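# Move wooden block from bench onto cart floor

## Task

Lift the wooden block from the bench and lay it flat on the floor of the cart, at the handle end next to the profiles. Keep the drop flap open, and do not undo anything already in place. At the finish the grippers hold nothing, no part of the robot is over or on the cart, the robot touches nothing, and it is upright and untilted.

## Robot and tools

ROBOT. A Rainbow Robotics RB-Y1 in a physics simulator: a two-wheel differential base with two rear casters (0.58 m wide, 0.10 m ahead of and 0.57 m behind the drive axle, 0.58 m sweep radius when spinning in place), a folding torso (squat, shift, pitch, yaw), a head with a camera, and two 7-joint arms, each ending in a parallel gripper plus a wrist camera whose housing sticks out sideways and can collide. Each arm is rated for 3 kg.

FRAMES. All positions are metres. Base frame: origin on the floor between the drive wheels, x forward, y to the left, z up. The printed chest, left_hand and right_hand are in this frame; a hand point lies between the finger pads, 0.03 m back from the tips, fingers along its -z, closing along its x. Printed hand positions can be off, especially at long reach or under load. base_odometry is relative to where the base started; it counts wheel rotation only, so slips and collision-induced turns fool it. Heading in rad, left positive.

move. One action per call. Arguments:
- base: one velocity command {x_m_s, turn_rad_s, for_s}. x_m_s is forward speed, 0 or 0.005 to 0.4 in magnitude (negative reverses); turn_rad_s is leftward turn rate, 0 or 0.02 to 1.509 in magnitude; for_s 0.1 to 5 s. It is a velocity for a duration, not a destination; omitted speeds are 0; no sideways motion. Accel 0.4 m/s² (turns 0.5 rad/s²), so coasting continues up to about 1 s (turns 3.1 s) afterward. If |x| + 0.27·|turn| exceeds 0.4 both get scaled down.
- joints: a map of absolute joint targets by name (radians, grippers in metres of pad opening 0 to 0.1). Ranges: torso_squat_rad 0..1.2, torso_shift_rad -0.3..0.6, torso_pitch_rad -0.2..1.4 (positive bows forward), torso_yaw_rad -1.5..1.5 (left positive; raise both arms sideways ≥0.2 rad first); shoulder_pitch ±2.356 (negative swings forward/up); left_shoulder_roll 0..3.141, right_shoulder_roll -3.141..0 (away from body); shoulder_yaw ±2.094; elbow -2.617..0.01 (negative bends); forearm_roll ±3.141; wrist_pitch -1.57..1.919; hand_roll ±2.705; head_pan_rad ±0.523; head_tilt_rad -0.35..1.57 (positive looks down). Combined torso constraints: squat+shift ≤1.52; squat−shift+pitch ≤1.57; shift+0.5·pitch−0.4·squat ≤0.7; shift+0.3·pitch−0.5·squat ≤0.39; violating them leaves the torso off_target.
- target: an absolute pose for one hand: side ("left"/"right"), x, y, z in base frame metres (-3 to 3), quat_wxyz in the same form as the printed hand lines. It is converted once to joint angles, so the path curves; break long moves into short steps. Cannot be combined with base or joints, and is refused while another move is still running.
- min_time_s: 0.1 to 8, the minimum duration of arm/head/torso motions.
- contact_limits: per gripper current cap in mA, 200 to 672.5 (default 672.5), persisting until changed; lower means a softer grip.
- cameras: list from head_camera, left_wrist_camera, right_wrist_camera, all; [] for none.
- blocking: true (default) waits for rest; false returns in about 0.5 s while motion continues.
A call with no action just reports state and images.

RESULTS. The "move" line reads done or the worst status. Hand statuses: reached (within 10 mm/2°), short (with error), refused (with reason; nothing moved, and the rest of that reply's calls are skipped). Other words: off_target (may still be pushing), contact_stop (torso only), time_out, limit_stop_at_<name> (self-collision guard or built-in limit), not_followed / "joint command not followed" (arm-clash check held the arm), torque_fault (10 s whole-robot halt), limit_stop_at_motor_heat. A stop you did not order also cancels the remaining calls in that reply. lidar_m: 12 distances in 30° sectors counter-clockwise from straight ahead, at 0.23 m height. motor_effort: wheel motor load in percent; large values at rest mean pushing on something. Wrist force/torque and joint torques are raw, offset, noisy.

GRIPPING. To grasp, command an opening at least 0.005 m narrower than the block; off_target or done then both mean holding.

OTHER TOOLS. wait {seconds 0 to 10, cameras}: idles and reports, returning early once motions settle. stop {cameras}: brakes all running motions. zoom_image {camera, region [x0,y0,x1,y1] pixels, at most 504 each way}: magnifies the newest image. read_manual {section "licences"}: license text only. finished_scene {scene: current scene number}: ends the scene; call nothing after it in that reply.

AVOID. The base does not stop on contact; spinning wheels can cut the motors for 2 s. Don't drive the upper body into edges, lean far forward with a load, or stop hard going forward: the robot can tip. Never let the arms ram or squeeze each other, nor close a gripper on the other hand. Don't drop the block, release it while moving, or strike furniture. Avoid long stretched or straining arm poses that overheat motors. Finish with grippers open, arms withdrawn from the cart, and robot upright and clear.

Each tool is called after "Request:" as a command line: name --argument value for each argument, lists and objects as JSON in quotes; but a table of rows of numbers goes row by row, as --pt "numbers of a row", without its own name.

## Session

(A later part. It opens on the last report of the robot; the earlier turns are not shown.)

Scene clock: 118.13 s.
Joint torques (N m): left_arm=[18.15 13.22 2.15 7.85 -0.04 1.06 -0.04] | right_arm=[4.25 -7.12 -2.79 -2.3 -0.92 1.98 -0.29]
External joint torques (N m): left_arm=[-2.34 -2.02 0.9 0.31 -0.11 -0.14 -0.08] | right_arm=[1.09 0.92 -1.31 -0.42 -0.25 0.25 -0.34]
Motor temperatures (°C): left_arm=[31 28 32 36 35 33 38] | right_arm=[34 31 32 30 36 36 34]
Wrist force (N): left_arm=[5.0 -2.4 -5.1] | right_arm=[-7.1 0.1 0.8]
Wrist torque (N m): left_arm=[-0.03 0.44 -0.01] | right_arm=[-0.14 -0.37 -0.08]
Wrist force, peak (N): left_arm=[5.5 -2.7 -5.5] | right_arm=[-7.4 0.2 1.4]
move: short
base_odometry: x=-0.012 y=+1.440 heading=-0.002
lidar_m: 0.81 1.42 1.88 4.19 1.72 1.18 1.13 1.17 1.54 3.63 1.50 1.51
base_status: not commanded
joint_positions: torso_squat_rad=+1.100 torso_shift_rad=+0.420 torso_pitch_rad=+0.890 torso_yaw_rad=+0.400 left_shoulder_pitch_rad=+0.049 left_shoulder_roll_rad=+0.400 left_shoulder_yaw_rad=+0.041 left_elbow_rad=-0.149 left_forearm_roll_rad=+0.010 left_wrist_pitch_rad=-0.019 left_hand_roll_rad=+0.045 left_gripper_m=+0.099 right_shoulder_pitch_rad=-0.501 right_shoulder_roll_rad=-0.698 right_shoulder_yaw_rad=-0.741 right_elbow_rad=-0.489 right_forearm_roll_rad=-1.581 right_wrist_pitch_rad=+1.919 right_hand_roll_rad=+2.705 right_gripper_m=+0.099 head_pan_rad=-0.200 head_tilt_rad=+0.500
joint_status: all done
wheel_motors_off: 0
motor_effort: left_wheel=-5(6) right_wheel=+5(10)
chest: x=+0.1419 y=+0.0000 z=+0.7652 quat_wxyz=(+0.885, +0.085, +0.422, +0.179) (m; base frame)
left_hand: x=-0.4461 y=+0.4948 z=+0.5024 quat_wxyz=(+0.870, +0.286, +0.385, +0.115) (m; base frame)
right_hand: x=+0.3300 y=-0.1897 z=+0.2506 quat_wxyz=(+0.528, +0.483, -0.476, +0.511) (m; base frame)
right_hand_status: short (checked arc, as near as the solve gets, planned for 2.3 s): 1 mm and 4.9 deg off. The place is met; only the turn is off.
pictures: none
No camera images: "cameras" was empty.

Request:
move --joints '{"torso_squat_rad": 0.8, "torso_shift_rad": 0.0, "torso_pitch_rad": 0.3, "torso_yaw_rad": 0.0, "right_shoulder_pitch_rad": 0.3, "right_shoulder_roll_rad": -0.4, "right_shoulder_yaw_rad": 0, "right_elbow_rad": -1.9, "right_forearm_roll_rad": -3.0, "right_wrist_pitch_rad": 0.3, "right_hand_roll_rad": 0.0}' --cameras '[]'

Request:
move --target '{"side": "right", "x": 0.28, "y": -0.20, "z": 0.75, "quat_wxyz": [-0.0177, 0.7069, -0.0177, -0.7069]}' --cameras '["head_camera", "right_wrist_camera"]'

Scene clock: 126.43 s.
Joint torques (N m): left_arm=[6.87 9.07 1.63 3.25 -0.09 0.08 0.1] | right_arm=[0.4 -5.08 -4.2 -9.79 -0.41 1.86 0.18]
External joint torques (N m): left_arm=[-1.17 -1.9 0.78 0.17 -0.14 -0.16 0.09] | right_arm=[0.54 0.54 -0.12 -1.08 0.04 0.2 0.22]
Motor temperatures (°C): left_arm=[31 29 32 36 35 33 38] | right_arm=[34 31 32 31 36 36 34]
Wrist force (N): left_arm=[1.6 -1.6 -7.0] | right_arm=[4.0 -2.2 0.7]
Wrist torque (N m): left_arm=[-0.12 0.24 0.07] | right_arm=[0.00 0.25 -0.06]
Wrist force, peak (N): left_arm=[4.5 -2.8 -6.3] | right_arm=[-7.5 0.5 0.6]
move: done
base_odometry: x=-0.012 y=+1.440 heading=-0.002
lidar_m: 0.82 1.43 1.88 4.19 1.70 1.19 1.12 1.17 1.53 3.63 1.44 1.18
base_status: not commanded
joint_positions: torso_squat_rad=+0.800 torso_shift_rad=+0.000 torso_pitch_rad=+0.300 torso_yaw_rad=+0.000 left_shoulder_pitch_rad=+0.049 left_shoulder_roll_rad=+0.400 left_shoulder_yaw_rad=+0.041 left_elbow_rad=-0.149 left_forearm_roll_rad=+0.010 left_wrist_pitch_rad=-0.019 left_hand_roll_rad=+0.045 left_gripper_m=+0.099 right_shoulder_pitch_rad=+0.300 right_shoulder_roll_rad=-0.400 right_shoulder_yaw_rad=+0.000 right_elbow_rad=-1.900 right_forearm_roll_rad=-3.000 right_wrist_pitch_rad=+0.300 right_hand_roll_rad=+0.000 right_gripper_m=+0.099 head_pan_rad=-0.200 head_tilt_rad=+0.500
joint_status: all done
wheel_motors_off: 0
motor_effort: left_wheel=-7(7) right_wheel=+8(12)
chest: x=-0.1366 y=+0.0001 z=+1.0638 quat_wxyz=(+0.989, +0.000, +0.149, +0.000) (m; base frame)
left_hand: x=-0.2824 y=+0.5204 z=+0.4574 quat_wxyz=(+0.976, +0.201, +0.079, +0.003) (m; base frame)
right_hand: x=+0.2288 y=-0.2913 z=+0.8136 quat_wxyz=(+0.240, +0.691, -0.116, -0.672) (m; base frame)
pictures: none
No camera images: "cameras" was empty.

Scene clock: 127.50 s.
Joint torques (N m): left_arm=[6.97 8.91 1.74 3.11 -0.05 -0.04 -0.1] | right_arm=[-4.09 0.26 -0.52 -9.67 -0.54 2.1 0.12]
External joint torques (N m): left_arm=[-1.07 -2.05 0.89 0.02 -0.11 -0.28 -0.11] | right_arm=[0.01 -0.27 -0.7 -0.55 -0.32 0.2 0.17]
Motor temperatures (°C): left_arm=[31 29 32 36 35 33 38] | right_arm=[34 31 32 31 36 36 34]
Wrist force (N): left_arm=[1.8 -0.8 -7.1] | right_arm=[5.2 0.5 1.0]
Wrist torque (N m): left_arm=[-0.15 0.24 0.05] | right_arm=[-0.08 0.32 -0.02]
Wrist force, peak (N): left_arm=[1.8 -0.9 -7.7] | right_arm=[6.2 -1.0 0.7]
move: short
base_odometry: x=-0.012 y=+1.440 heading=-0.002
lidar_m: 0.81 1.42 1.87 4.18 1.69 1.19 1.13 1.17 1.52 3.63 1.44 1.17
base_status: not commanded
joint_positions: torso_squat_rad=+0.800 torso_shift_rad=+0.000 torso_pitch_rad=+0.300 torso_yaw_rad=+0.000 left_shoulder_pitch_rad=+0.049 left_shoulder_roll_rad=+0.400 left_shoulder_yaw_rad=+0.041 left_elbow_rad=-0.149 left_forearm_roll_rad=+0.010 left_wrist_pitch_rad=-0.019 left_hand_roll_rad=+0.045 left_gripper_m=+0.099 right_shoulder_pitch_rad=+0.053 right_shoulder_roll_rad=+0.000 right_shoulder_yaw_rad=+0.057 right_elbow_rad=-1.555 right_forearm_roll_rad=-3.141 right_wrist_pitch_rad=+0.364 right_hand_roll_rad=+0.013 right_gripper_m=+0.099 head_pan_rad=-0.200 head_tilt_rad=+0.500
joint_status: all done
wheel_motors_off: 0
motor_effort: left_wheel=-9(10) right_wheel=+8(11)
chest: x=-0.1366 y=+0.0001 z=+1.0638 quat_wxyz=(+0.989, +0.000, +0.149, +0.000) (m; base frame)
left_hand: x=-0.2824 y=+0.5204 z=+0.4574 quat_wxyz=(+0.976, +0.201, +0.079, +0.003) (m; base frame)
right_hand: x=+0.2800 y=-0.2002 z=+0.7500 quat_wxyz=(+0.013, +0.707, +0.013, -0.707) (m; base frame)
right_hand_status: short (checked arc, as near as the solve gets, planned for 0.7 s): 0 mm and 5.0 deg off. The place is met; only the turn is off.
pictures: head_camera, right_wrist_camera
camera_calibration:
head_camera: T_world_to_cam=[[-0.194237, -0.980568, 0.0275403, -0.0461872], [-0.663276, 0.110598, -0.740158, 0.938169], [0.722729, -0.162033, -0.671869, 0.824703], [0, 0, 0, 1]] pos_world=[0.0172567, -0.01542, 1.24976]
right_wrist_camera: T_world_to_cam=[[0.0256497, 0.0297241, 0.999229, -0.751922], [-0.474915, -0.879196, 0.0383443, -0.044767], [0.879658, -0.475532, -0.00843471, -0.263066], [0, 0, 0, 1]] pos_world=[0.229434, -0.142105, 0.75084]

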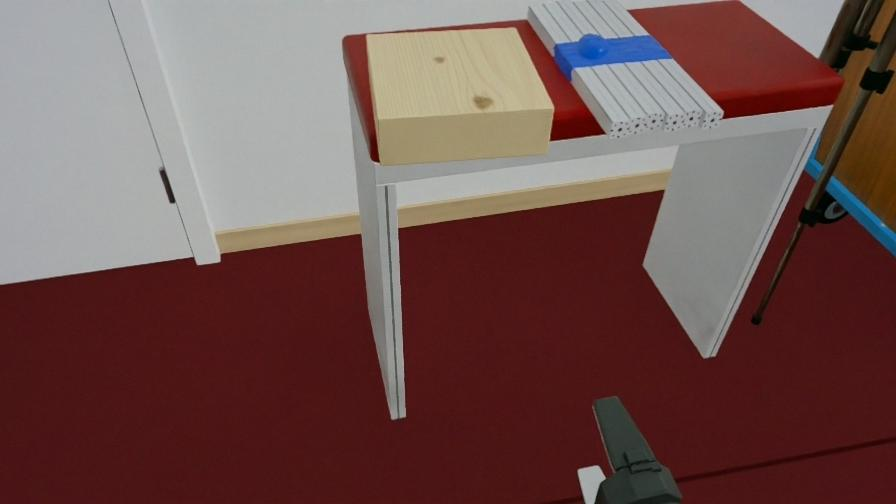

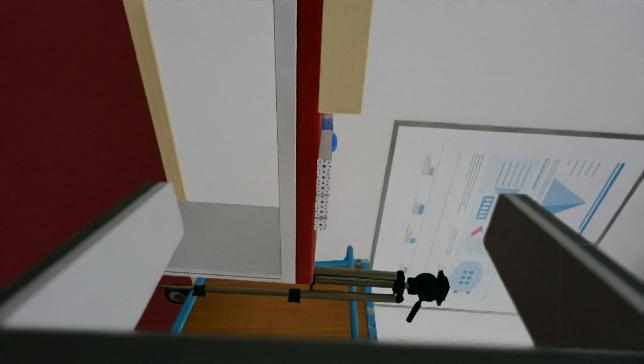

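Request:
move --base '{"x_m_s": 0.2, "for_s": 1.25}' --cameras '["head_camera", "right_wrist_camera"]'

Request:
move --target '{"side": "right", "x": 0.28, "y": -0.215, "z": 0.76, "quat_wxyz": [0.0, 0.7071, 0.0, -0.7071]}' --cameras '["head_camera", "right_wrist_camera"]'

Scene clock: 136.87 s.
Joint torques (N m): left_arm=[7.34 9.01 1.7 3.26 0.05 0.06 0] | right_arm=[-4.2 0.26 -0.67 -9.88 -0.39 2.09 0.03]
External joint torques (N m): left_arm=[-0.71 -1.95 0.85 0.17 -0.01 -0.18 -0.01] | right_arm=[-0.1 -0.27 -0.85 -0.77 -0.17 0.19 0.08]
Motor temperatures (°C): left_arm=[31 29 32 36 35 33 38] | right_arm=[34 30 32 31 36 36 34]
Wrist force (N): left_arm=[1.9 -1.2 -7.1] | right_arm=[5.0 0.5 0.6]
Wrist torque (N m): left_arm=[-0.14 0.23 0.05] | right_arm=[-0.06 0.32 0.00]
Wrist force, peak (N): left_arm=[2.2 -1.3 -7.9] | right_arm=[5.7 0.3 0.7]
move: done
base_odometry: x=+0.242 y=+1.439 heading=-0.003
lidar_m: 0.57 1.18 1.58 3.78 2.10 1.46 1.38 1.44 1.87 1.81 1.01 1.11
base_status: done (sent for 1.27 of 1.27 s)
joint_positions: torso_squat_rad=+0.800 torso_shift_rad=+0.000 torso_pitch_rad=+0.300 torso_yaw_rad=+0.000 left_shoulder_pitch_rad=+0.049 left_shoulder_roll_rad=+0.400 left_shoulder_yaw_rad=+0.041 left_elbow_rad=-0.149 left_forearm_roll_rad=+0.010 left_wrist_pitch_rad=-0.019 left_hand_roll_rad=+0.045 left_gripper_m=+0.099 right_shoulder_pitch_rad=+0.053 right_shoulder_roll_rad=+0.000 right_shoulder_yaw_rad=+0.057 right_elbow_rad=-1.555 right_forearm_roll_rad=-3.141 right_wrist_pitch_rad=+0.364 right_hand_roll_rad=+0.013 right_gripper_m=+0.099 head_pan_rad=-0.200 head_tilt_rad=+0.500
joint_status: not commanded
wheel_motors_off: 0
motor_effort: left_wheel=-12(43) right_wheel=+14(32)
chest: x=-0.1365 y=+0.0001 z=+1.0638 quat_wxyz=(+0.989, +0.000, +0.149, +0.000) (m; base frame)
left_hand: x=-0.2824 y=+0.5204 z=+0.4574 quat_wxyz=(+0.976, +0.201, +0.079, +0.003) (m; base frame)
right_hand: x=+0.2800 y=-0.2002 z=+0.7499 quat_wxyz=(+0.013, +0.707, +0.013, -0.707) (m; base frame)
pictures: head_camera, right_wrist_camera
camera_calibration:
head_camera: T_world_to_cam=[[-0.194177, -0.980581, 0.0274862, -0.0461017], [-0.663385, 0.110621, -0.740056, 0.938111], [0.722644, -0.161936, -0.671984, 0.824777], [0, 0, 0, 1]] pos_world=[0.0173566, -0.0154202, 1.24976]
right_wrist_camera: T_world_to_cam=[[0.025738, 0.0296774, 0.999228, -0.751848], [-0.474911, -0.879198, 0.0383452, -0.0447648], [0.879657, -0.475532, -0.00853469, -0.262992], [0, 0, 0, 1]] pos_world=[0.229434, -0.142105, 0.75074]

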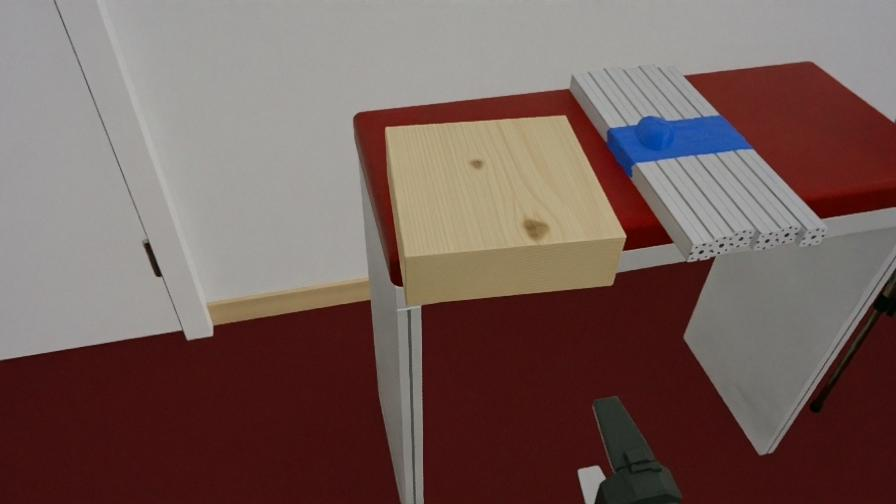

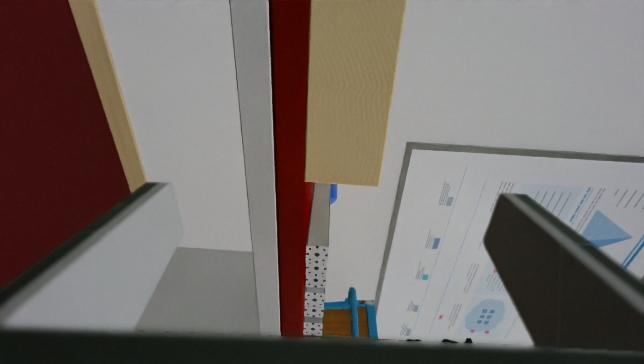

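Scene clock: 137.53 s.
Joint torques (N m): left_arm=[6.95 9.04 1.93 2.99 -0.08 0.03 0.01] | right_arm=[-3.08 0.7 -1.39 -10.23 -0.47 1.99 -0.27]
External joint torques (N m): left_arm=[-1.1 -1.93 1.08 -0.1 -0.13 -0.22 -0.01] | right_arm=[0.85 0.46 -1.45 -0.98 -0.24 0.09 -0.22]
Motor temperatures (°C): left_arm=[31 29 32 36 35 33 38] | right_arm=[34 30 32 31 36 36 34]
Wrist force (N): left_arm=[2.5 -1.5 -7.1] | right_arm=[5.1 0.1 0.8]
Wrist torque (N m): left_arm=[-0.13 0.31 0.08] | right_arm=[-0.01 0.33 -0.03]
Wrist force, peak (N): left_arm=[1.5 -1.3 -7.8] | right_arm=[5.8 0.6 1.3]
move: done
base_odometry: x=+0.242 y=+1.439 heading=-0.003
lidar_m: 0.56 1.16 1.57 3.78 2.10 1.46 1.38 1.43 1.88 1.80 1.01 1.13
base_status: not commanded
joint_positions: torso_squat_rad=+0.800 torso_shift_rad=+0.000 torso_pitch_rad=+0.300 torso_yaw_rad=+0.000 left_shoulder_pitch_rad=+0.049 left_shoulder_roll_rad=+0.400 left_shoulder_yaw_rad=+0.041 left_elbow_rad=-0.149 left_forearm_roll_rad=+0.010 left_wrist_pitch_rad=-0.019 left_hand_roll_rad=+0.045 left_gripper_m=+0.099 right_shoulder_pitch_rad=+0.071 right_shoulder_roll_rad=+0.000 right_shoulder_yaw_rad=+0.034 right_elbow_rad=-1.608 right_forearm_roll_rad=-3.141 right_wrist_pitch_rad=+0.332 right_hand_roll_rad=+0.004 right_gripper_m=+0.099 head_pan_rad=-0.200 head_tilt_rad=+0.500
joint_status: all done
wheel_motors_off: 0
motor_effort: left_wheel=-12(13) right_wheel=+13(16)
chest: x=-0.1365 y=+0.0001 z=+1.0638 quat_wxyz=(+0.989, +0.000, +0.149, +0.000) (m; base frame)
left_hand: x=-0.2824 y=+0.5204 z=+0.4575 quat_wxyz=(+0.976, +0.201, +0.079, +0.003) (m; base frame)
right_hand: x=+0.2799 y=-0.2148 z=+0.7600 quat_wxyz=(+0.003, +0.708, +0.003, -0.706) (m; base frame)
right_hand_status: reached (checked arc, planned for 0.3 s): 0 mm and 0.5 deg off.
pictures: head_camera, right_wrist_camera
camera_calibration:
head_camera: T_world_to_cam=[[-0.194316, -0.980554, 0.0274818, -0.0461908], [-0.663307, 0.110704, -0.740114, 0.938194], [0.722679, -0.162045, -0.67192, 0.824679], [0, 0, 0, 1]] pos_world=[0.0173566, -0.0155197, 1.24976]
right_wrist_camera: T_world_to_cam=[[0.023538, 0.0297364, 0.999281, -0.760925], [-0.498973, -0.865805, 0.0375178, -0.0476869], [0.866298, -0.499497, -0.00554167, -0.273393], [0, 0, 0, 1]] pos_world=[0.230956, -0.155219, 0.760652]

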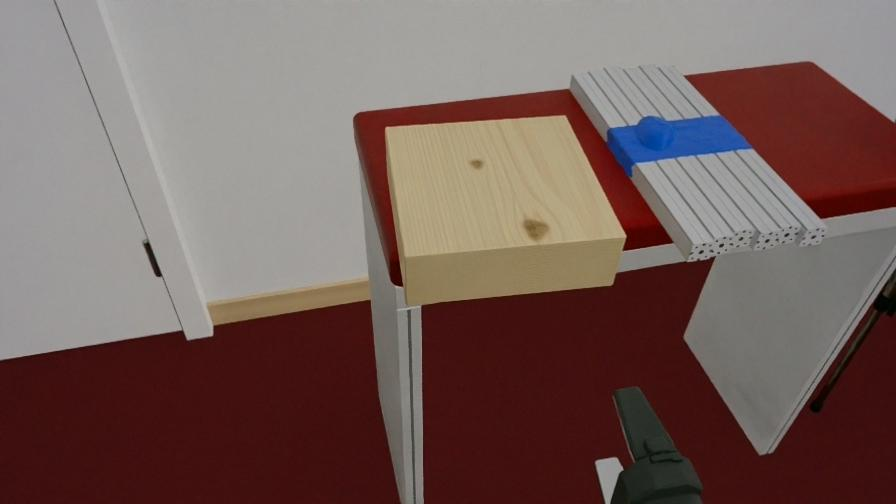

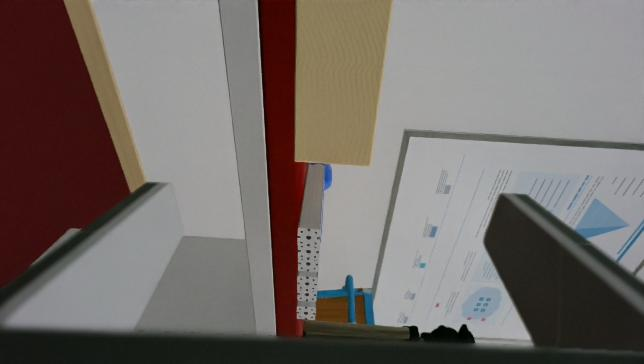

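Request:
move --joints '{"torso_yaw_rad": 0.2}' --cameras '[]'

Request:
move --target '{"side": "right", "x": 0.28, "y": -0.175, "z": 0.764, "quat_wxyz": [0.0, 0.7071, 0.0, -0.7071]}' --cameras '["head_camera", "right_wrist_camera"]'

Request:
move --base '{"x_m_s": 0.1, "for_s": 1.6}' --cameras '["head_camera", "right_wrist_camera"]'

Request:
zoom_image --camera "head_camera" --region '[350, 200, 850, 504]'

Scene clock: 145.50 s.
Joint torques (N m): left_arm=[6.12 10.53 1.7 3 0.03 0.01 0.02] | right_arm=[-3.65 1.57 -0.95 -10.29 -0.4 2.02 -0.12]
External joint torques (N m): left_arm=[-1.78 -2 0.74 0 -0.03 -0.22 0] | right_arm=[0.59 0.25 -1.7 -1.03 -0.21 0.12 -0.06]
Motor temperatures (°C): left_arm=[31 29 32 36 35 33 38] | right_arm=[34 30 32 31 36 36 34]
Wrist force (N): left_arm=[1.8 -1.6 -7.3] | right_arm=[5.0 0.7 0.4]
Wrist torque (N m): left_arm=[-0.11 0.28 0.05] | right_arm=[-0.06 0.32 -0.03]
Wrist force, peak (N): left_arm=[1.5 -1.5 -7.9] | right_arm=[5.6 0.6 1.4]
move: done
base_odometry: x=+0.242 y=+1.439 heading=-0.003
lidar_m: 0.57 1.17 1.57 3.79 2.09 1.46 1.37 1.43 1.86 1.80 1.01 1.13
base_status: not commanded
joint_positions: torso_squat_rad=+0.800 torso_shift_rad=+0.000 torso_pitch_rad=+0.300 torso_yaw_rad=+0.200 left_shoulder_pitch_rad=+0.049 left_shoulder_roll_rad=+0.400 left_shoulder_yaw_rad=+0.041 left_elbow_rad=-0.149 left_forearm_roll_rad=+0.010 left_wrist_pitch_rad=-0.019 left_hand_roll_rad=+0.045 left_gripper_m=+0.099 right_shoulder_pitch_rad=+0.071 right_shoulder_roll_rad=+0.000 right_shoulder_yaw_rad=+0.034 right_elbow_rad=-1.608 right_forearm_roll_rad=-3.141 right_wrist_pitch_rad=+0.332 right_hand_roll_rad=+0.004 right_gripper_m=+0.099 head_pan_rad=-0.200 head_tilt_rad=+0.500
joint_status: all done
wheel_motors_off: 0
motor_effort: left_wheel=-11(13) right_wheel=+13(15)
chest: x=-0.1365 y=+0.0001 z=+1.0638 quat_wxyz=(+0.984, +0.015, +0.149, +0.099) (m; base frame)
left_hand: x=-0.3821 y=+0.5180 z=+0.4883 quat_wxyz=(+0.965, +0.222, +0.098, +0.099) (m; base frame)
right_hand: x=+0.3114 y=-0.1136 z=+0.7502 quat_wxyz=(+0.050, +0.704, +0.091, -0.702) (m; base frame)
pictures: none
No camera images: "cameras" was empty.

Scene clock: 146.30 s.
Joint torques (N m): left_arm=[6.18 10.42 1.53 3.04 0.02 0 -0.05] | right_arm=[-1.73 0.65 -1.01 -10.5 -0.43 2 0.18]
External joint torques (N m): left_arm=[-1.72 -2.11 0.57 0.04 -0.04 -0.23 -0.06] | right_arm=[-0.17 0.4 -1.21 -1.2 -0.21 0.1 0.22]
Motor temperatures (°C): left_arm=[31 29 32 36 35 33 38] | right_arm=[34 30 32 31 36 36 34]
Wrist force (N): left_arm=[1.3 -1.6 -7.5] | right_arm=[5.1 0.0 1.0]
Wrist torque (N m): left_arm=[-0.11 0.21 0.06] | right_arm=[-0.02 0.34 -0.03]
Wrist force, peak (N): left_arm=[2.2 -2.5 -7.1] | right_arm=[5.8 0.3 0.5]
move: short
base_odometry: x=+0.242 y=+1.439 heading=-0.003
lidar_m: 0.57 1.16 1.56 3.78 2.10 1.46 1.38 1.43 1.87 1.81 1.01 1.12
base_status: not commanded
joint_positions: torso_squat_rad=+0.800 torso_shift_rad=+0.000 torso_pitch_rad=+0.300 torso_yaw_rad=+0.200 left_shoulder_pitch_rad=+0.049 left_shoulder_roll_rad=+0.400 left_shoulder_yaw_rad=+0.041 left_elbow_rad=-0.149 left_forearm_roll_rad=+0.010 left_wrist_pitch_rad=-0.019 left_hand_roll_rad=+0.045 left_gripper_m=+0.099 right_shoulder_pitch_rad=+0.239 right_shoulder_roll_rad=+0.000 right_shoulder_yaw_rad=-0.021 right_elbow_rad=-1.776 right_forearm_roll_rad=-3.141 right_wrist_pitch_rad=+0.319 right_hand_roll_rad=+0.015 right_gripper_m=+0.099 head_pan_rad=-0.200 head_tilt_rad=+0.500
joint_status: all done
wheel_motors_off: 0
motor_effort: left_wheel=-12(13) right_wheel=+13(15)
chest: x=-0.1365 y=+0.0001 z=+1.0638 quat_wxyz=(+0.984, +0.015, +0.149, +0.099) (m; base frame)
left_hand: x=-0.3819 y=+0.5180 z=+0.4883 quat_wxyz=(+0.965, +0.222, +0.098, +0.099) (m; base frame)
right_hand: x=+0.2800 y=-0.1752 z=+0.7639 quat_wxyz=(+0.035, +0.707, +0.035, -0.706) (m; base frame)
right_hand_status: short (checked arc, as near as the solve gets, planned for 0.5 s): 0 mm and 5.6 deg off. The place is met; only the turn is off.
pictures: head_camera, right_wrist_camera
camera_calibration:
head_camera: T_world_to_cam=[[-0.0045067, -0.999502, -0.0312457, 0.0422697], [-0.676447, 0.0260593, -0.73603, 0.932051], [0.736478, 0.017819, -0.676227, 0.831181], [0, 0, 0, 1]] pos_world=[0.0185263, 0.00314917, 1.24941]
right_wrist_camera: T_world_to_cam=[[0.0214424, 0.0312022, 0.999283, -0.765093], [-0.41987, -0.906817, 0.0373245, -0.0427523], [0.907331, -0.420369, -0.00634351, -0.250614], [0, 0, 0, 1]] pos_world=[0.225845, -0.120246, 0.76455]

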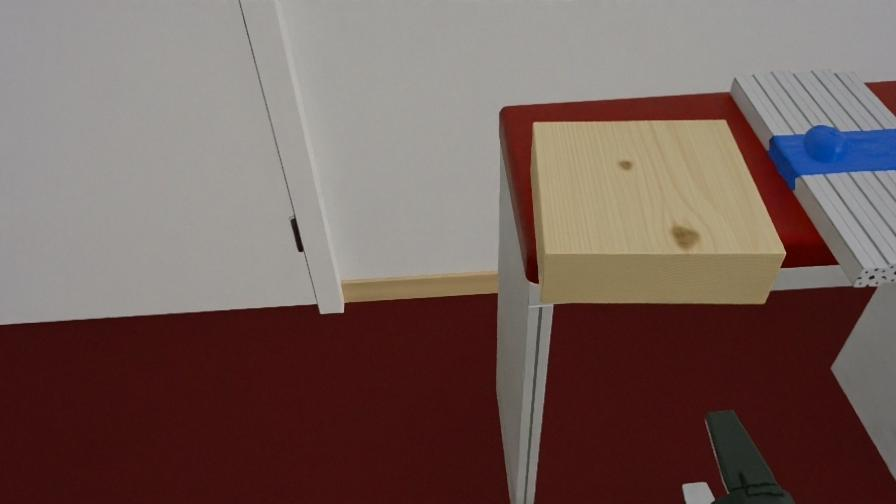

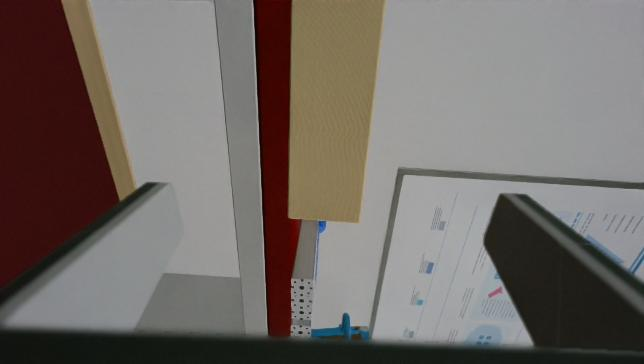

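Scene clock: 148.50 s.
Joint torques (N m): left_arm=[7.19 10.45 1.8 3 -0.17 0.01 -0.04] | right_arm=[-1.64 0.52 -1 -10.61 -0.41 2.03 0.22]
External joint torques (N m): left_arm=[-0.7 -2.08 0.84 0 -0.23 -0.22 -0.06] | right_arm=[-0.08 0.27 -1.2 -1.31 -0.19 0.13 0.27]
Motor temperatures (°C): left_arm=[31 29 32 36 35 33 38] | right_arm=[34 30 32 31 36 36 34]
Wrist force (N): left_arm=[1.2 -1.3 -6.8] | right_arm=[5.3 0.4 1.2]
Wrist torque (N m): left_arm=[-0.16 0.18 0.04] | right_arm=[-0.07 0.36 -0.05]
Wrist force, peak (N): left_arm=[1.9 -1.7 -7.6] | right_arm=[5.5 -0.1 1.4]
move: done
base_odometry: x=+0.402 y=+1.439 heading=-0.004
lidar_m: 0.42 1.02 1.37 3.28 2.34 1.62 1.54 1.59 2.06 1.28 0.91 1.10
base_status: done (sent for 1.6 of 1.6 s)
joint_positions: torso_squat_rad=+0.800 torso_shift_rad=+0.000 torso_pitch_rad=+0.300 torso_yaw_rad=+0.200 left_shoulder_pitch_rad=+0.049 left_shoulder_roll_rad=+0.400 left_shoulder_yaw_rad=+0.041 left_elbow_rad=-0.149 left_forearm_roll_rad=+0.010 left_wrist_pitch_rad=-0.019 left_hand_roll_rad=+0.045 left_gripper_m=+0.099 right_shoulder_pitch_rad=+0.238 right_shoulder_roll_rad=+0.000 right_shoulder_yaw_rad=-0.021 right_elbow_rad=-1.776 right_forearm_roll_rad=-3.141 right_wrist_pitch_rad=+0.319 right_hand_roll_rad=+0.015 right_gripper_m=+0.099 head_pan_rad=-0.200 head_tilt_rad=+0.500
joint_status: not commanded
wheel_motors_off: 0
motor_effort: left_wheel=-11(29) right_wheel=+14(33)
chest: x=-0.1365 y=+0.0001 z=+1.0638 quat_wxyz=(+0.984, +0.015, +0.149, +0.099) (m; base frame)
left_hand: x=-0.3819 y=+0.5180 z=+0.4883 quat_wxyz=(+0.965, +0.222, +0.098, +0.099) (m; base frame)
right_hand: x=+0.2800 y=-0.1752 z=+0.7639 quat_wxyz=(+0.035, +0.707, +0.035, -0.706) (m; base frame)
pictures: head_camera, right_wrist_camera
camera_calibration:
head_camera: T_world_to_cam=[[-0.00450944, -0.999501, -0.0312486, 0.0422733], [-0.676447, 0.0260633, -0.73603, 0.93205], [0.736478, 0.0178189, -0.676227, 0.831181], [0, 0, 0, 1]] pos_world=[0.0185263, 0.00314918, 1.24941]
right_wrist_camera: T_world_to_cam=[[0.0214836, 0.0312932, 0.999279, -0.76509], [-0.419867, -0.906814, 0.0374243, -0.0427866], [0.907331, -0.420368, -0.00634259, -0.250705], [0, 0, 0, 1]] pos_world=[0.225945, -0.120246, 0.76455]

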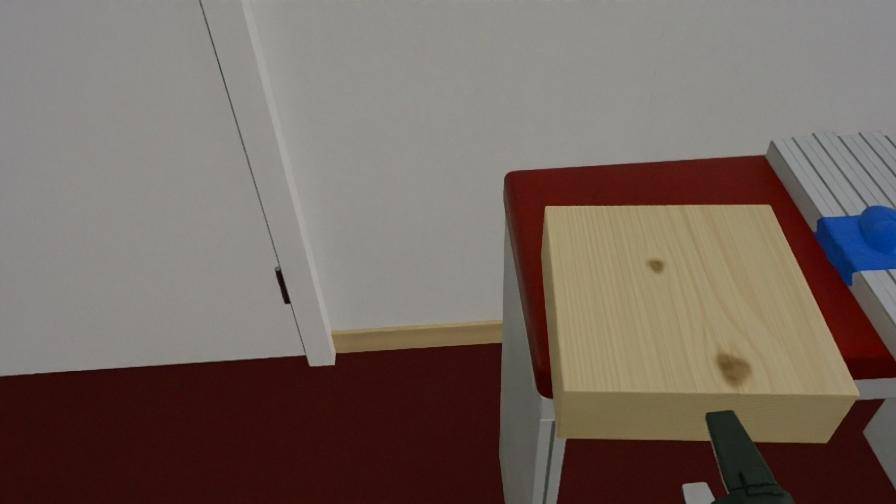

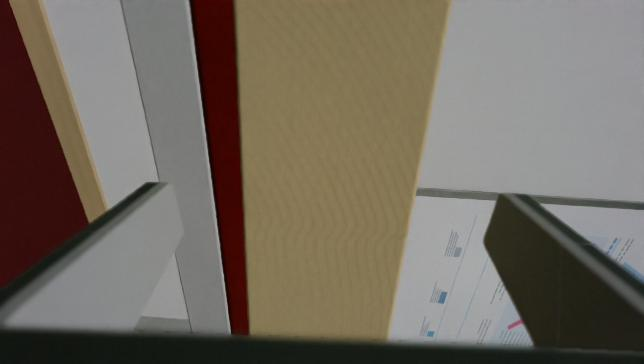

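Scaled by 1.008 from the camera's 896x504 image, which has a finer 1280x720 frame.

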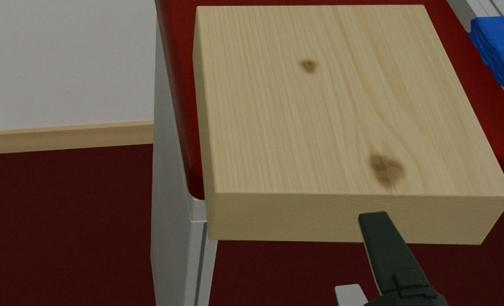

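Request:
move --joints '{"torso_yaw_rad": 0.05}' --cameras '[]'

Request:
move --target '{"side": "right", "x": 0.285, "y": -0.203, "z": 0.762, "quat_wxyz": [0.0, 0.7071, 0.0, -0.7071]}' --cameras '["head_camera", "right_wrist_camera"]'

Scene clock: 156.77 s.
Joint torques (N m): left_arm=[7.76 9.31 1.68 3.2 -0.06 -0.01 0.11] | right_arm=[-1.38 0.35 -1.42 -10.53 -0.52 1.98 0.05]
External joint torques (N m): left_arm=[-0.28 -2.05 0.81 0.12 -0.11 -0.25 0.09] | right_arm=[-0.04 0.84 -1.12 -1.23 -0.28 0.08 0.1]
Motor temperatures (°C): left_arm=[31 29 32 36 35 33 38] | right_arm=[34 30 32 31 36 36 34]
Wrist force (N): left_arm=[1.8 -1.0 -6.6] | right_arm=[4.9 0.0 0.7]
Wrist torque (N m): left_arm=[-0.13 0.23 0.09] | right_arm=[-0.03 0.31 -0.03]
Wrist force, peak (N): left_arm=[2.1 -1.3 -8.4] | right_arm=[5.7 0.3 1.2]
move: done
base_odometry: x=+0.402 y=+1.439 heading=-0.004
lidar_m: 0.41 1.01 1.35 3.29 2.33 1.63 1.54 1.58 2.08 1.29 0.91 1.11
base_status: not commanded
joint_positions: torso_squat_rad=+0.800 torso_shift_rad=+0.000 torso_pitch_rad=+0.300 torso_yaw_rad=+0.050 left_shoulder_pitch_rad=+0.049 left_shoulder_roll_rad=+0.400 left_shoulder_yaw_rad=+0.041 left_elbow_rad=-0.149 left_forearm_roll_rad=+0.010 left_wrist_pitch_rad=-0.019 left_hand_roll_rad=+0.045 left_gripper_m=+0.099 right_shoulder_pitch_rad=+0.238 right_shoulder_roll_rad=+0.000 right_shoulder_yaw_rad=-0.021 right_elbow_rad=-1.776 right_forearm_roll_rad=-3.141 right_wrist_pitch_rad=+0.319 right_hand_roll_rad=+0.015 right_gripper_m=+0.099 head_pan_rad=-0.200 head_tilt_rad=+0.500
joint_status: all done
wheel_motors_off: 0
motor_effort: left_wheel=-11(12) right_wheel=+12(13)
chest: x=-0.1365 y=+0.0001 z=+1.0638 quat_wxyz=(+0.988, +0.004, +0.149, +0.025) (m; base frame)
left_hand: x=-0.3072 y=+0.5218 z=+0.4651 quat_wxyz=(+0.974, +0.207, +0.084, +0.027) (m; base frame)
right_hand: x=+0.2498 y=-0.2460 z=+0.7733 quat_wxyz=(+0.000, +0.707, -0.032, -0.707) (m; base frame)
pictures: none
No camera images: "cameras" was empty.

Scene clock: 157.53 s.
Joint torques (N m): left_arm=[6.94 9.6 1.66 3.11 -0.03 0.07 0.12] | right_arm=[-3.51 0.83 0.24 -9.91 -0.45 2.22 -0.13]
External joint torques (N m): left_arm=[-1.1 -1.76 0.79 0.03 -0.09 -0.18 0.1] | right_arm=[0.08 0.56 0.11 -0.59 -0.23 0.32 -0.08]
Motor temperatures (°C): left_arm=[31 29 32 36 35 33 38] | right_arm=[34 30 32 31 36 36 34]
Wrist force (N): left_arm=[1.6 -1.5 -7.1] | right_arm=[4.7 0.4 0.4]
Wrist torque (N m): left_arm=[-0.06 0.24 0.03] | right_arm=[-0.04 0.28 -0.02]
Wrist force, peak (N): left_arm=[2.6 -1.7 -7.3] | right_arm=[6.0 -1.0 0.3]
move: done
base_odometry: x=+0.402 y=+1.439 heading=-0.004
lidar_m: 0.40 1.02 1.35 3.29 2.34 1.61 1.53 1.60 2.09 1.26 0.91 1.10
base_status: not commanded
joint_positions: torso_squat_rad=+0.800 torso_shift_rad=+0.000 torso_pitch_rad=+0.300 torso_yaw_rad=+0.050 left_shoulder_pitch_rad=+0.049 left_shoulder_roll_rad=+0.400 left_shoulder_yaw_rad=+0.041 left_elbow_rad=-0.149 left_forearm_roll_rad=+0.010 left_wrist_pitch_rad=-0.019 left_hand_roll_rad=+0.045 left_gripper_m=+0.099 right_shoulder_pitch_rad=+0.099 right_shoulder_roll_rad=+0.000 right_shoulder_yaw_rad=+0.018 right_elbow_rad=-1.651 right_forearm_roll_rad=-3.141 right_wrist_pitch_rad=+0.313 right_hand_roll_rad=+0.010 right_gripper_m=+0.099 head_pan_rad=-0.200 head_tilt_rad=+0.500
joint_status: all done
wheel_motors_off: 0
motor_effort: left_wheel=-11(12) right_wheel=+12(13)
chest: x=-0.1365 y=+0.0001 z=+1.0638 quat_wxyz=(+0.988, +0.004, +0.149, +0.025) (m; base frame)
left_hand: x=-0.3073 y=+0.5218 z=+0.4652 quat_wxyz=(+0.974, +0.207, +0.084, +0.027) (m; base frame)
right_hand: x=+0.2850 y=-0.2033 z=+0.7620 quat_wxyz=(+0.012, +0.707, +0.011, -0.707) (m; base frame)
right_hand_status: reached (checked arc, as near as the solve gets, planned for 0.4 s): 0 mm and 1.9 deg off.
pictures: head_camera, right_wrist_camera
camera_calibration:
head_camera: T_world_to_cam=[[-0.147153, -0.989029, 0.012955, -0.0242286], [-0.66818, 0.0897415, -0.738567, 0.935864], [0.729302, -0.117339, -0.674055, 0.82788], [0, 0, 0, 1]] pos_world=[0.0179859, -0.010806, 1.24955]
right_wrist_camera: T_world_to_cam=[[0.0251481, 0.0299512, 0.999235, -0.763719], [-0.478395, -0.877308, 0.0383365, -0.0441317], [0.877785, -0.478993, -0.00773408, -0.269477], [0, 0, 0, 1]] pos_world=[0.234637, -0.144921, 0.762743]

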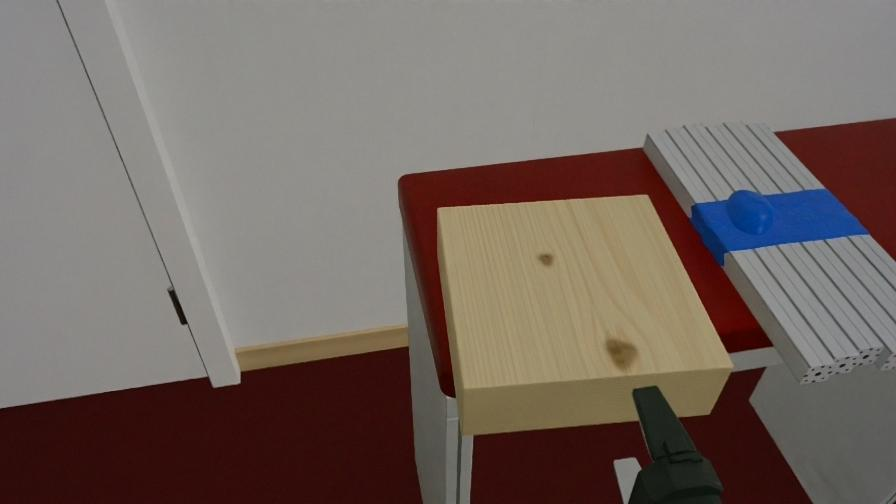

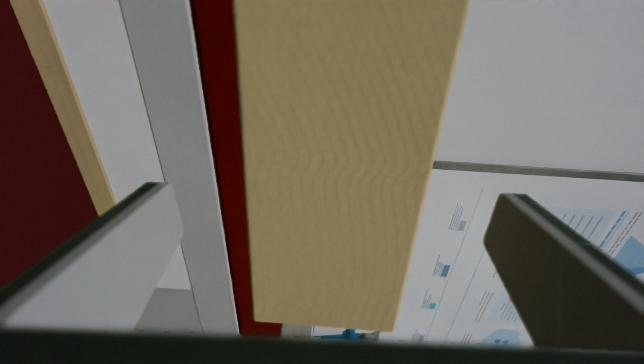

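Request:
move --target '{"side": "right", "x": 0.285, "y": -0.195, "z": 0.764, "quat_wxyz": [0.0, 0.7071, 0.0, -0.7071]}' --cameras '[]'

Request:
move --base '{"x_m_s": 0.05, "for_s": 0.7}' --cameras '["head_camera", "right_wrist_camera"]'

Scene clock: 162.47 s.
Joint torques (N m): left_arm=[7 9.61 1.71 3.18 0 -0.06 -0.07] | right_arm=[-3.26 1.64 0.46 -10.5 -0.53 1.97 -0.03]
External joint torques (N m): left_arm=[-1.04 -1.75 0.83 0.1 -0.06 -0.31 -0.08] | right_arm=[0.35 1.2 0.25 -1.15 -0.31 0.07 0.02]
Motor temperatures (°C): left_arm=[31 29 32 36 35 33 38] | right_arm=[34 30 32 31 36 36 34]
Wrist force (N): left_arm=[1.9 -1.9 -7.6] | right_arm=[4.9 0.6 0.9]
Wrist torque (N m): left_arm=[-0.02 0.22 0.06] | right_arm=[-0.08 0.29 -0.03]
Wrist force, peak (N): left_arm=[2.0 -1.1 -7.9] | right_arm=[6.0 1.0 1.2]
move: short
base_odometry: x=+0.402 y=+1.439 heading=-0.004
lidar_m: 0.41 1.02 1.34 3.29 2.33 1.62 1.54 1.58 2.10 1.29 0.92 1.09
base_status: not commanded
joint_positions: torso_squat_rad=+0.800 torso_shift_rad=+0.000 torso_pitch_rad=+0.300 torso_yaw_rad=+0.050 left_shoulder_pitch_rad=+0.049 left_shoulder_roll_rad=+0.400 left_shoulder_yaw_rad=+0.041 left_elbow_rad=-0.149 left_forearm_roll_rad=+0.010 left_wrist_pitch_rad=-0.019 left_hand_roll_rad=+0.045 left_gripper_m=+0.099 right_shoulder_pitch_rad=+0.101 right_shoulder_roll_rad=+0.000 right_shoulder_yaw_rad=+0.034 right_elbow_rad=-1.660 right_forearm_roll_rad=-3.141 right_wrist_pitch_rad=+0.305 right_hand_roll_rad=+0.016 right_gripper_m=+0.099 head_pan_rad=-0.200 head_tilt_rad=+0.500
joint_status: all done
wheel_motors_off: 0
motor_effort: left_wheel=-11(11) right_wheel=+12(12)
chest: x=-0.1365 y=+0.0001 z=+1.0638 quat_wxyz=(+0.988, +0.004, +0.149, +0.025) (m; base frame)
left_hand: x=-0.3073 y=+0.5218 z=+0.4652 quat_wxyz=(+0.974, +0.207, +0.084, +0.027) (m; base frame)
right_hand: x=+0.2850 y=-0.1954 z=+0.7640 quat_wxyz=(+0.017, +0.707, +0.017, -0.707) (m; base frame)
right_hand_status: short (checked arc, as near as the solve gets, planned for 0.1 s): 0 mm and 2.7 deg off. The place is met; only the turn is off.
pictures: none
No camera images: "cameras" was empty.

Scene clock: 163.77 s.
Joint torques (N m): left_arm=[7.23 9.56 1.69 3 -0.06 0.15 0] | right_arm=[-3.28 1.06 0.48 -10.44 -0.42 2.01 -0.01]
External joint torques (N m): left_arm=[-0.81 -1.8 0.82 -0.08 -0.11 -0.09 -0.01] | right_arm=[0.33 0.62 0.28 -1.1 -0.2 0.11 0.04]
Motor temperatures (°C): left_arm=[31 29 32 36 35 33 38] | right_arm=[34 30 32 31 36 36 34]
Wrist force (N): left_arm=[2.1 -1.4 -7.3] | right_arm=[5.3 0.2 0.7]
Wrist torque (N m): left_arm=[-0.08 0.29 0.06] | right_arm=[-0.04 0.35 0.00]
Wrist force, peak (N): left_arm=[2.2 -1.3 -7.8] | right_arm=[5.5 -0.2 1.3]
move: done
base_odometry: x=+0.437 y=+1.439 heading=-0.005
lidar_m: 0.38 0.99 1.31 3.14 2.40 1.67 1.57 1.63 2.13 1.27 0.89 1.07
base_status: done (sent for 0.7 of 0.7 s)
joint_positions: torso_squat_rad=+0.800 torso_shift_rad=+0.000 torso_pitch_rad=+0.300 torso_yaw_rad=+0.050 left_shoulder_pitch_rad=+0.049 left_shoulder_roll_rad=+0.400 left_shoulder_yaw_rad=+0.041 left_elbow_rad=-0.149 left_forearm_roll_rad=+0.010 left_wrist_pitch_rad=-0.019 left_hand_roll_rad=+0.045 left_gripper_m=+0.099 right_shoulder_pitch_rad=+0.101 right_shoulder_roll_rad=+0.000 right_shoulder_yaw_rad=+0.034 right_elbow_rad=-1.660 right_forearm_roll_rad=-3.141 right_wrist_pitch_rad=+0.305 right_hand_roll_rad=+0.016 right_gripper_m=+0.099 head_pan_rad=-0.200 head_tilt_rad=+0.500
joint_status: not commanded
wheel_motors_off: 0
motor_effort: left_wheel=-9(25) right_wheel=+10(32)
chest: x=-0.1365 y=+0.0001 z=+1.0638 quat_wxyz=(+0.988, +0.004, +0.149, +0.025) (m; base frame)
left_hand: x=-0.3072 y=+0.5218 z=+0.4651 quat_wxyz=(+0.974, +0.207, +0.084, +0.027) (m; base frame)
right_hand: x=+0.2850 y=-0.1954 z=+0.7640 quat_wxyz=(+0.017, +0.707, +0.017, -0.707) (m; base frame)
pictures: head_camera, right_wrist_camera
camera_calibration:
head_camera: T_world_to_cam=[[-0.147144, -0.98903, 0.0129449, -0.0242162], [-0.66813, 0.0897348, -0.738613, 0.93592], [0.729349, -0.117332, -0.674005, 0.827817], [0, 0, 0, 1]] pos_world=[0.0179859, -0.0108061, 1.24955]
right_wrist_camera: T_world_to_cam=[[0.0246172, 0.0303624, 0.999236, -0.765732], [-0.465475, -0.88423, 0.0383353, -0.04229], [0.884719, -0.466063, -0.00763433, -0.265229], [0, 0, 0, 1]] pos_world=[0.233819, -0.137758, 0.764743]

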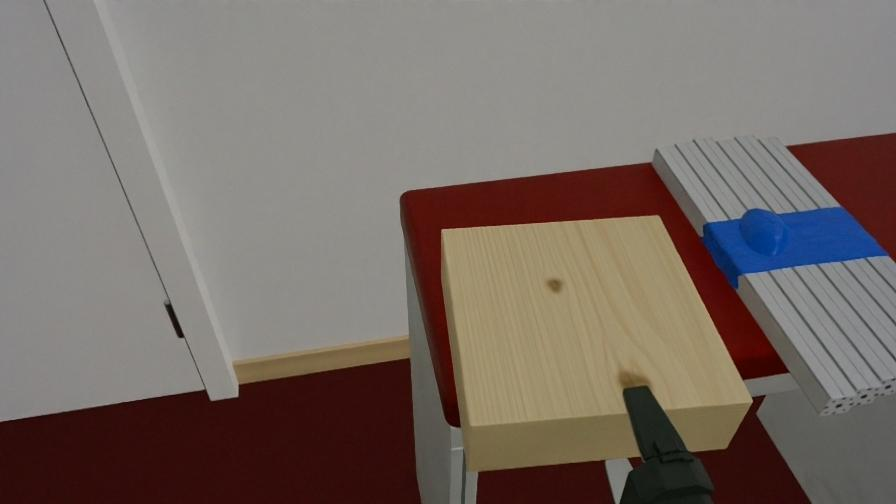

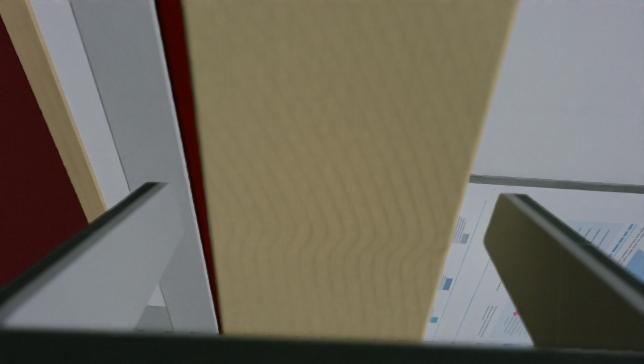

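Request:
move --base '{"x_m_s": 0.05, "for_s": 0.9}' --cameras '["head_camera", "right_wrist_camera"]'

Scene clock: 168.00 s.
Joint torques (N m): left_arm=[7.08 9.48 1.56 3.11 -0.01 0.1 -0.08] | right_arm=[-3.76 1.2 0.26 -10.44 -0.39 1.98 0.05]
External joint torques (N m): left_arm=[-0.96 -1.88 0.68 0.03 -0.07 -0.14 -0.09] | right_arm=[-0.15 0.76 0.05 -1.1 -0.17 0.08 0.1]
Motor temperatures (°C): left_arm=[31 29 32 36 35 33 38] | right_arm=[34 30 32 31 36 36 34]
Wrist force (N): left_arm=[1.4 -1.6 -7.0] | right_arm=[5.9 0.1 0.7]
Wrist torque (N m): left_arm=[-0.03 0.21 0.05] | right_arm=[-0.02 0.40 -0.05]
Wrist force, peak (N): left_arm=[2.5 -1.2 -7.7] | right_arm=[5.9 0.1 0.7]
move: done
base_odometry: x=+0.482 y=+1.438 heading=-0.006
lidar_m: 0.34 0.94 1.25 2.99 2.47 1.70 1.61 1.67 2.19 1.33 0.88 0.36
base_status: done (sent for 0.9 of 0.9 s)
joint_positions: torso_squat_rad=+0.800 torso_shift_rad=+0.000 torso_pitch_rad=+0.300 torso_yaw_rad=+0.050 left_shoulder_pitch_rad=+0.049 left_shoulder_roll_rad=+0.400 left_shoulder_yaw_rad=+0.041 left_elbow_rad=-0.149 left_forearm_roll_rad=+0.010 left_wrist_pitch_rad=-0.019 left_hand_roll_rad=+0.045 left_gripper_m=+0.099 right_shoulder_pitch_rad=+0.101 right_shoulder_roll_rad=+0.000 right_shoulder_yaw_rad=+0.034 right_elbow_rad=-1.660 right_forearm_roll_rad=-3.141 right_wrist_pitch_rad=+0.305 right_hand_roll_rad=+0.016 right_gripper_m=+0.099 head_pan_rad=-0.200 head_tilt_rad=+0.500
joint_status: not commanded
wheel_motors_off: 0
motor_effort: left_wheel=-8(25) right_wheel=+10(31)
chest: x=-0.1365 y=+0.0001 z=+1.0638 quat_wxyz=(+0.988, +0.004, +0.149, +0.025) (m; base frame)
left_hand: x=-0.3072 y=+0.5218 z=+0.4651 quat_wxyz=(+0.974, +0.207, +0.084, +0.027) (m; base frame)
right_hand: x=+0.2850 y=-0.1954 z=+0.7640 quat_wxyz=(+0.017, +0.707, +0.017, -0.707) (m; base frame)
pictures: head_camera, right_wrist_camera
camera_calibration:
head_camera: T_world_to_cam=[[-0.147144, -0.98903, 0.0129449, -0.0242162], [-0.66813, 0.0897348, -0.738613, 0.93592], [0.729349, -0.117332, -0.674005, 0.827817], [0, 0, 0, 1]] pos_world=[0.0179859, -0.0108061, 1.24955]
right_wrist_camera: T_world_to_cam=[[0.0246172, 0.0303624, 0.999236, -0.765732], [-0.465475, -0.88423, 0.0383353, -0.04229], [0.884719, -0.466063, -0.00763433, -0.265229], [0, 0, 0, 1]] pos_world=[0.233819, -0.137758, 0.764743]

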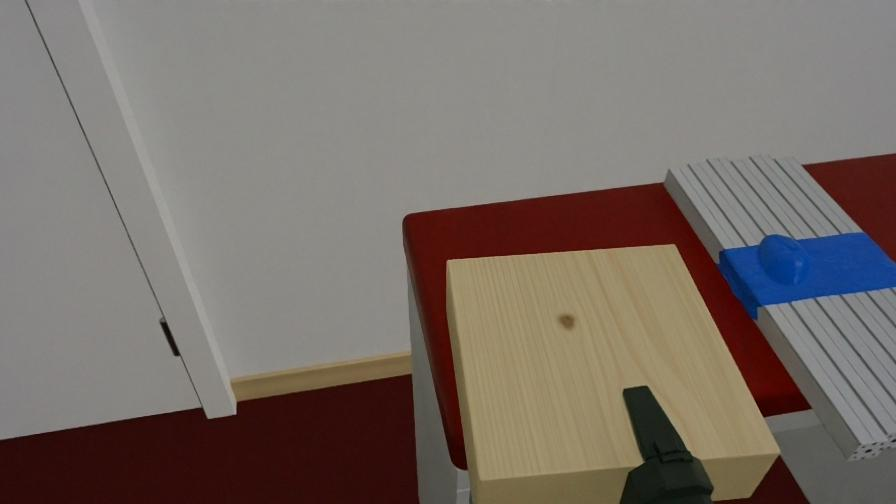

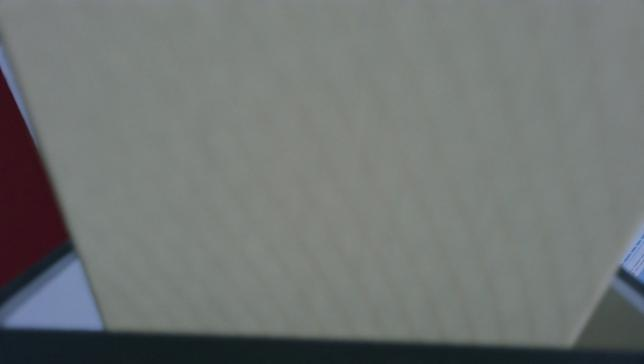

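Request:
move --joints '{"right_gripper_m": 0.065}' --cameras '["head_camera", "right_wrist_camera"]'

Scene clock: 169.53 s.
Joint torques (N m): left_arm=[7.25 9.37 1.73 3.14 -0.04 0.01 -0.02] | right_arm=[-3.48 1.27 0.55 -10.78 -0.42 2.19 0.15]
External joint torques (N m): left_arm=[-0.79 -1.99 0.85 0.06 -0.09 -0.23 -0.03] | right_arm=[0.12 0.83 0.34 -1.43 -0.2 0.29 0.2]
Motor temperatures (°C): left_arm=[31 29 32 36 35 33 38] | right_arm=[34 30 32 31 36 36 34]
Wrist force (N): left_arm=[1.6 -1.5 -6.9] | right_arm=[7.3 -0.3 -0.2]
Wrist torque (N m): left_arm=[-0.08 0.20 0.06] | right_arm=[0.02 0.64 -0.20]
Wrist force, peak (N): left_arm=[1.9 -2.2 -7.7] | right_arm=[7.7 -0.1 -0.4]
move: off_target
base_odometry: x=+0.482 y=+1.438 heading=-0.006
lidar_m: 0.32 0.95 1.25 3.00 2.46 1.71 1.61 1.67 2.19 1.31 0.88 0.33
base_status: not commanded
joint_positions: torso_squat_rad=+0.800 torso_shift_rad=+0.000 torso_pitch_rad=+0.300 torso_yaw_rad=+0.050 left_shoulder_pitch_rad=+0.049 left_shoulder_roll_rad=+0.400 left_shoulder_yaw_rad=+0.041 left_elbow_rad=-0.149 left_forearm_roll_rad=+0.010 left_wrist_pitch_rad=-0.019 left_hand_roll_rad=+0.045 left_gripper_m=+0.099 right_shoulder_pitch_rad=+0.101 right_shoulder_roll_rad=+0.000 right_shoulder_yaw_rad=+0.034 right_elbow_rad=-1.660 right_forearm_roll_rad=-3.141 right_wrist_pitch_rad=+0.305 right_hand_roll_rad=+0.016 right_gripper_m=+0.075 head_pan_rad=-0.200 head_tilt_rad=+0.500
joint_status: right_gripper_m off_target (ended at +0.075, target +0.065)
wheel_motors_off: 0
motor_effort: left_wheel=-9(10) right_wheel=+10(12)
chest: x=-0.1365 y=+0.0001 z=+1.0638 quat_wxyz=(+0.988, +0.004, +0.149, +0.025) (m; base frame)
left_hand: x=-0.3072 y=+0.5218 z=+0.4651 quat_wxyz=(+0.974, +0.207, +0.084, +0.027) (m; base frame)
right_hand: x=+0.2850 y=-0.1954 z=+0.7639 quat_wxyz=(+0.017, +0.707, +0.017, -0.707) (m; base frame)
pictures: head_camera, right_wrist_camera
camera_calibration:
head_camera: T_world_to_cam=[[-0.147144, -0.98903, 0.0129449, -0.0242162], [-0.66813, 0.0897348, -0.738613, 0.93592], [0.729349, -0.117332, -0.674005, 0.827817], [0, 0, 0, 1]] pos_world=[0.0179859, -0.0108061, 1.24955]
right_wrist_camera: T_world_to_cam=[[0.024706, 0.0303166, 0.999235, -0.765755], [-0.465472, -0.884232, 0.0383362, -0.0423383], [0.884718, -0.466063, -0.00773431, -0.265065], [0, 0, 0, 1]] pos_world=[0.233719, -0.137759, 0.764743]

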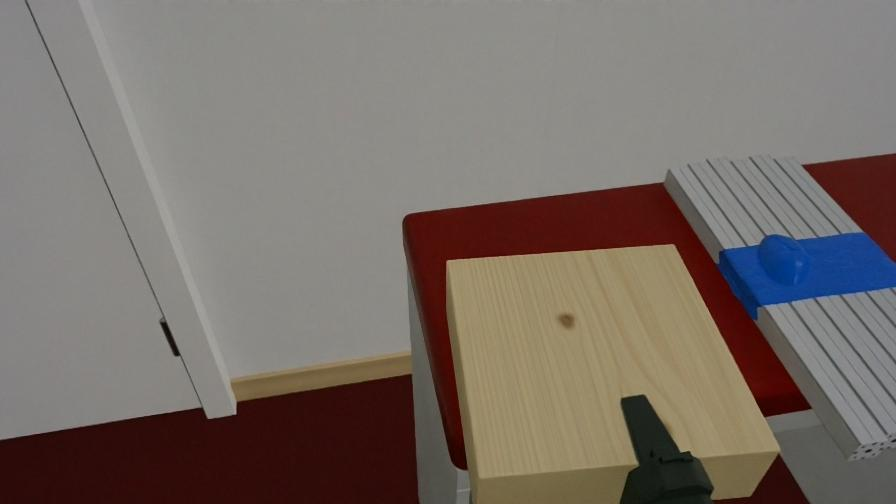

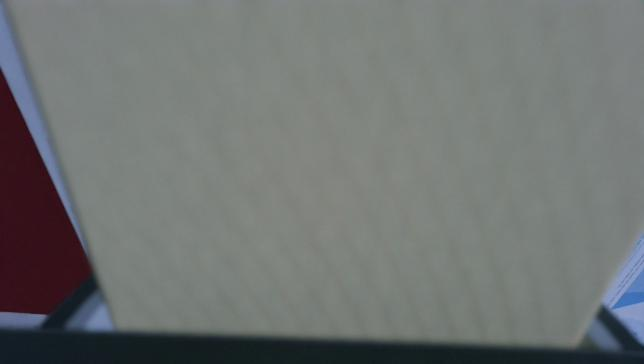

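Request:
move --joints '{"torso_squat_rad": 0.7}' --min_time_s 2 --cameras '["head_camera", "right_wrist_camera"]'

Scene clock: 172.63 s.
Joint torques (N m): left_arm=[7.16 9.49 1.61 3.19 0.02 0.13 -0.07] | right_arm=[-9.83 1.14 0.55 -20.34 -0.38 7.74 0.07]
External joint torques (N m): left_arm=[-0.9 -1.87 0.73 0.1 -0.03 -0.12 -0.09] | right_arm=[-6.27 0.71 0.35 -11.01 -0.16 5.85 0.12]
Motor temperatures (°C): left_arm=[31 29 32 36 35 33 38] | right_arm=[34 30 32 31 36 37 34]
Wrist force (N): left_arm=[1.5 -1.5 -7.3] | right_arm=[22.8 0.2 0.4]
Wrist torque (N m): left_arm=[-0.08 0.24 0.12] | right_arm=[-0.12 -1.32 0.21]
Wrist force, peak (N): left_arm=[1.2 -1.8 -7.7] | right_arm=[23.0 -0.5 -0.2]
move: done
base_odometry: x=+0.482 y=+1.438 heading=-0.006
lidar_m: 0.34 0.93 1.25 2.98 2.46 1.72 1.62 1.68 2.19 1.32 0.88 0.34
base_status: not commanded
joint_positions: torso_squat_rad=+0.700 torso_shift_rad=+0.000 torso_pitch_rad=+0.301 torso_yaw_rad=+0.050 left_shoulder_pitch_rad=+0.049 left_shoulder_roll_rad=+0.400 left_shoulder_yaw_rad=+0.041 left_elbow_rad=-0.149 left_forearm_roll_rad=+0.010 left_wrist_pitch_rad=-0.019 left_hand_roll_rad=+0.045 left_gripper_m=+0.099 right_shoulder_pitch_rad=+0.102 right_shoulder_roll_rad=+0.000 right_shoulder_yaw_rad=+0.034 right_elbow_rad=-1.658 right_forearm_roll_rad=-3.141 right_wrist_pitch_rad=+0.304 right_hand_roll_rad=+0.016 right_gripper_m=+0.074 head_pan_rad=-0.200 head_tilt_rad=+0.500
joint_status: all done
wheel_motors_off: 0
motor_effort: left_wheel=-9(10) right_wheel=+9(10)
chest: x=-0.1362 y=+0.0001 z=+1.1114 quat_wxyz=(+0.988, +0.004, +0.150, +0.025) (m; base frame)
left_hand: x=-0.3073 y=+0.5218 z=+0.5129 quat_wxyz=(+0.974, +0.207, +0.084, +0.027) (m; base frame)
right_hand: x=+0.2843 y=-0.1957 z=+0.8092 quat_wxyz=(+0.017, +0.705, +0.016, -0.709) (m; base frame)
pictures: head_camera, right_wrist_camera
camera_calibration:
head_camera: T_world_to_cam=[[-0.147205, -0.989021, 0.0129967, -0.0249235], [-0.668693, 0.0898286, -0.738093, 0.970759], [0.728821, -0.117342, -0.674574, 0.860273], [0, 0, 0, 1]] pos_world=[0.0184855, -0.0109057, 1.29715]
right_wrist_camera: T_world_to_cam=[[0.0307589, 0.0306801, 0.999056, -0.81239], [-0.46562, -0.884012, 0.0414826, -0.0470134], [0.88445, -0.466456, -0.012906, -0.260095], [0, 0, 0, 1]] pos_world=[0.233139, -0.137959, 0.810217]

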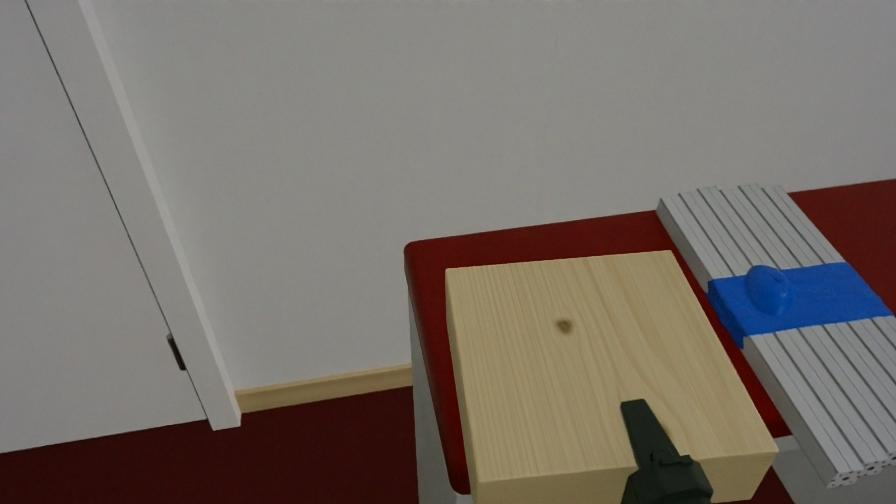

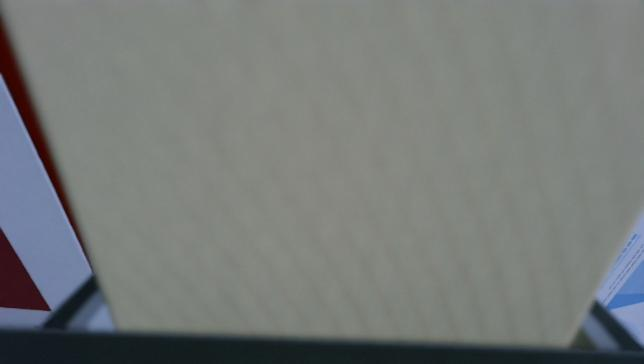

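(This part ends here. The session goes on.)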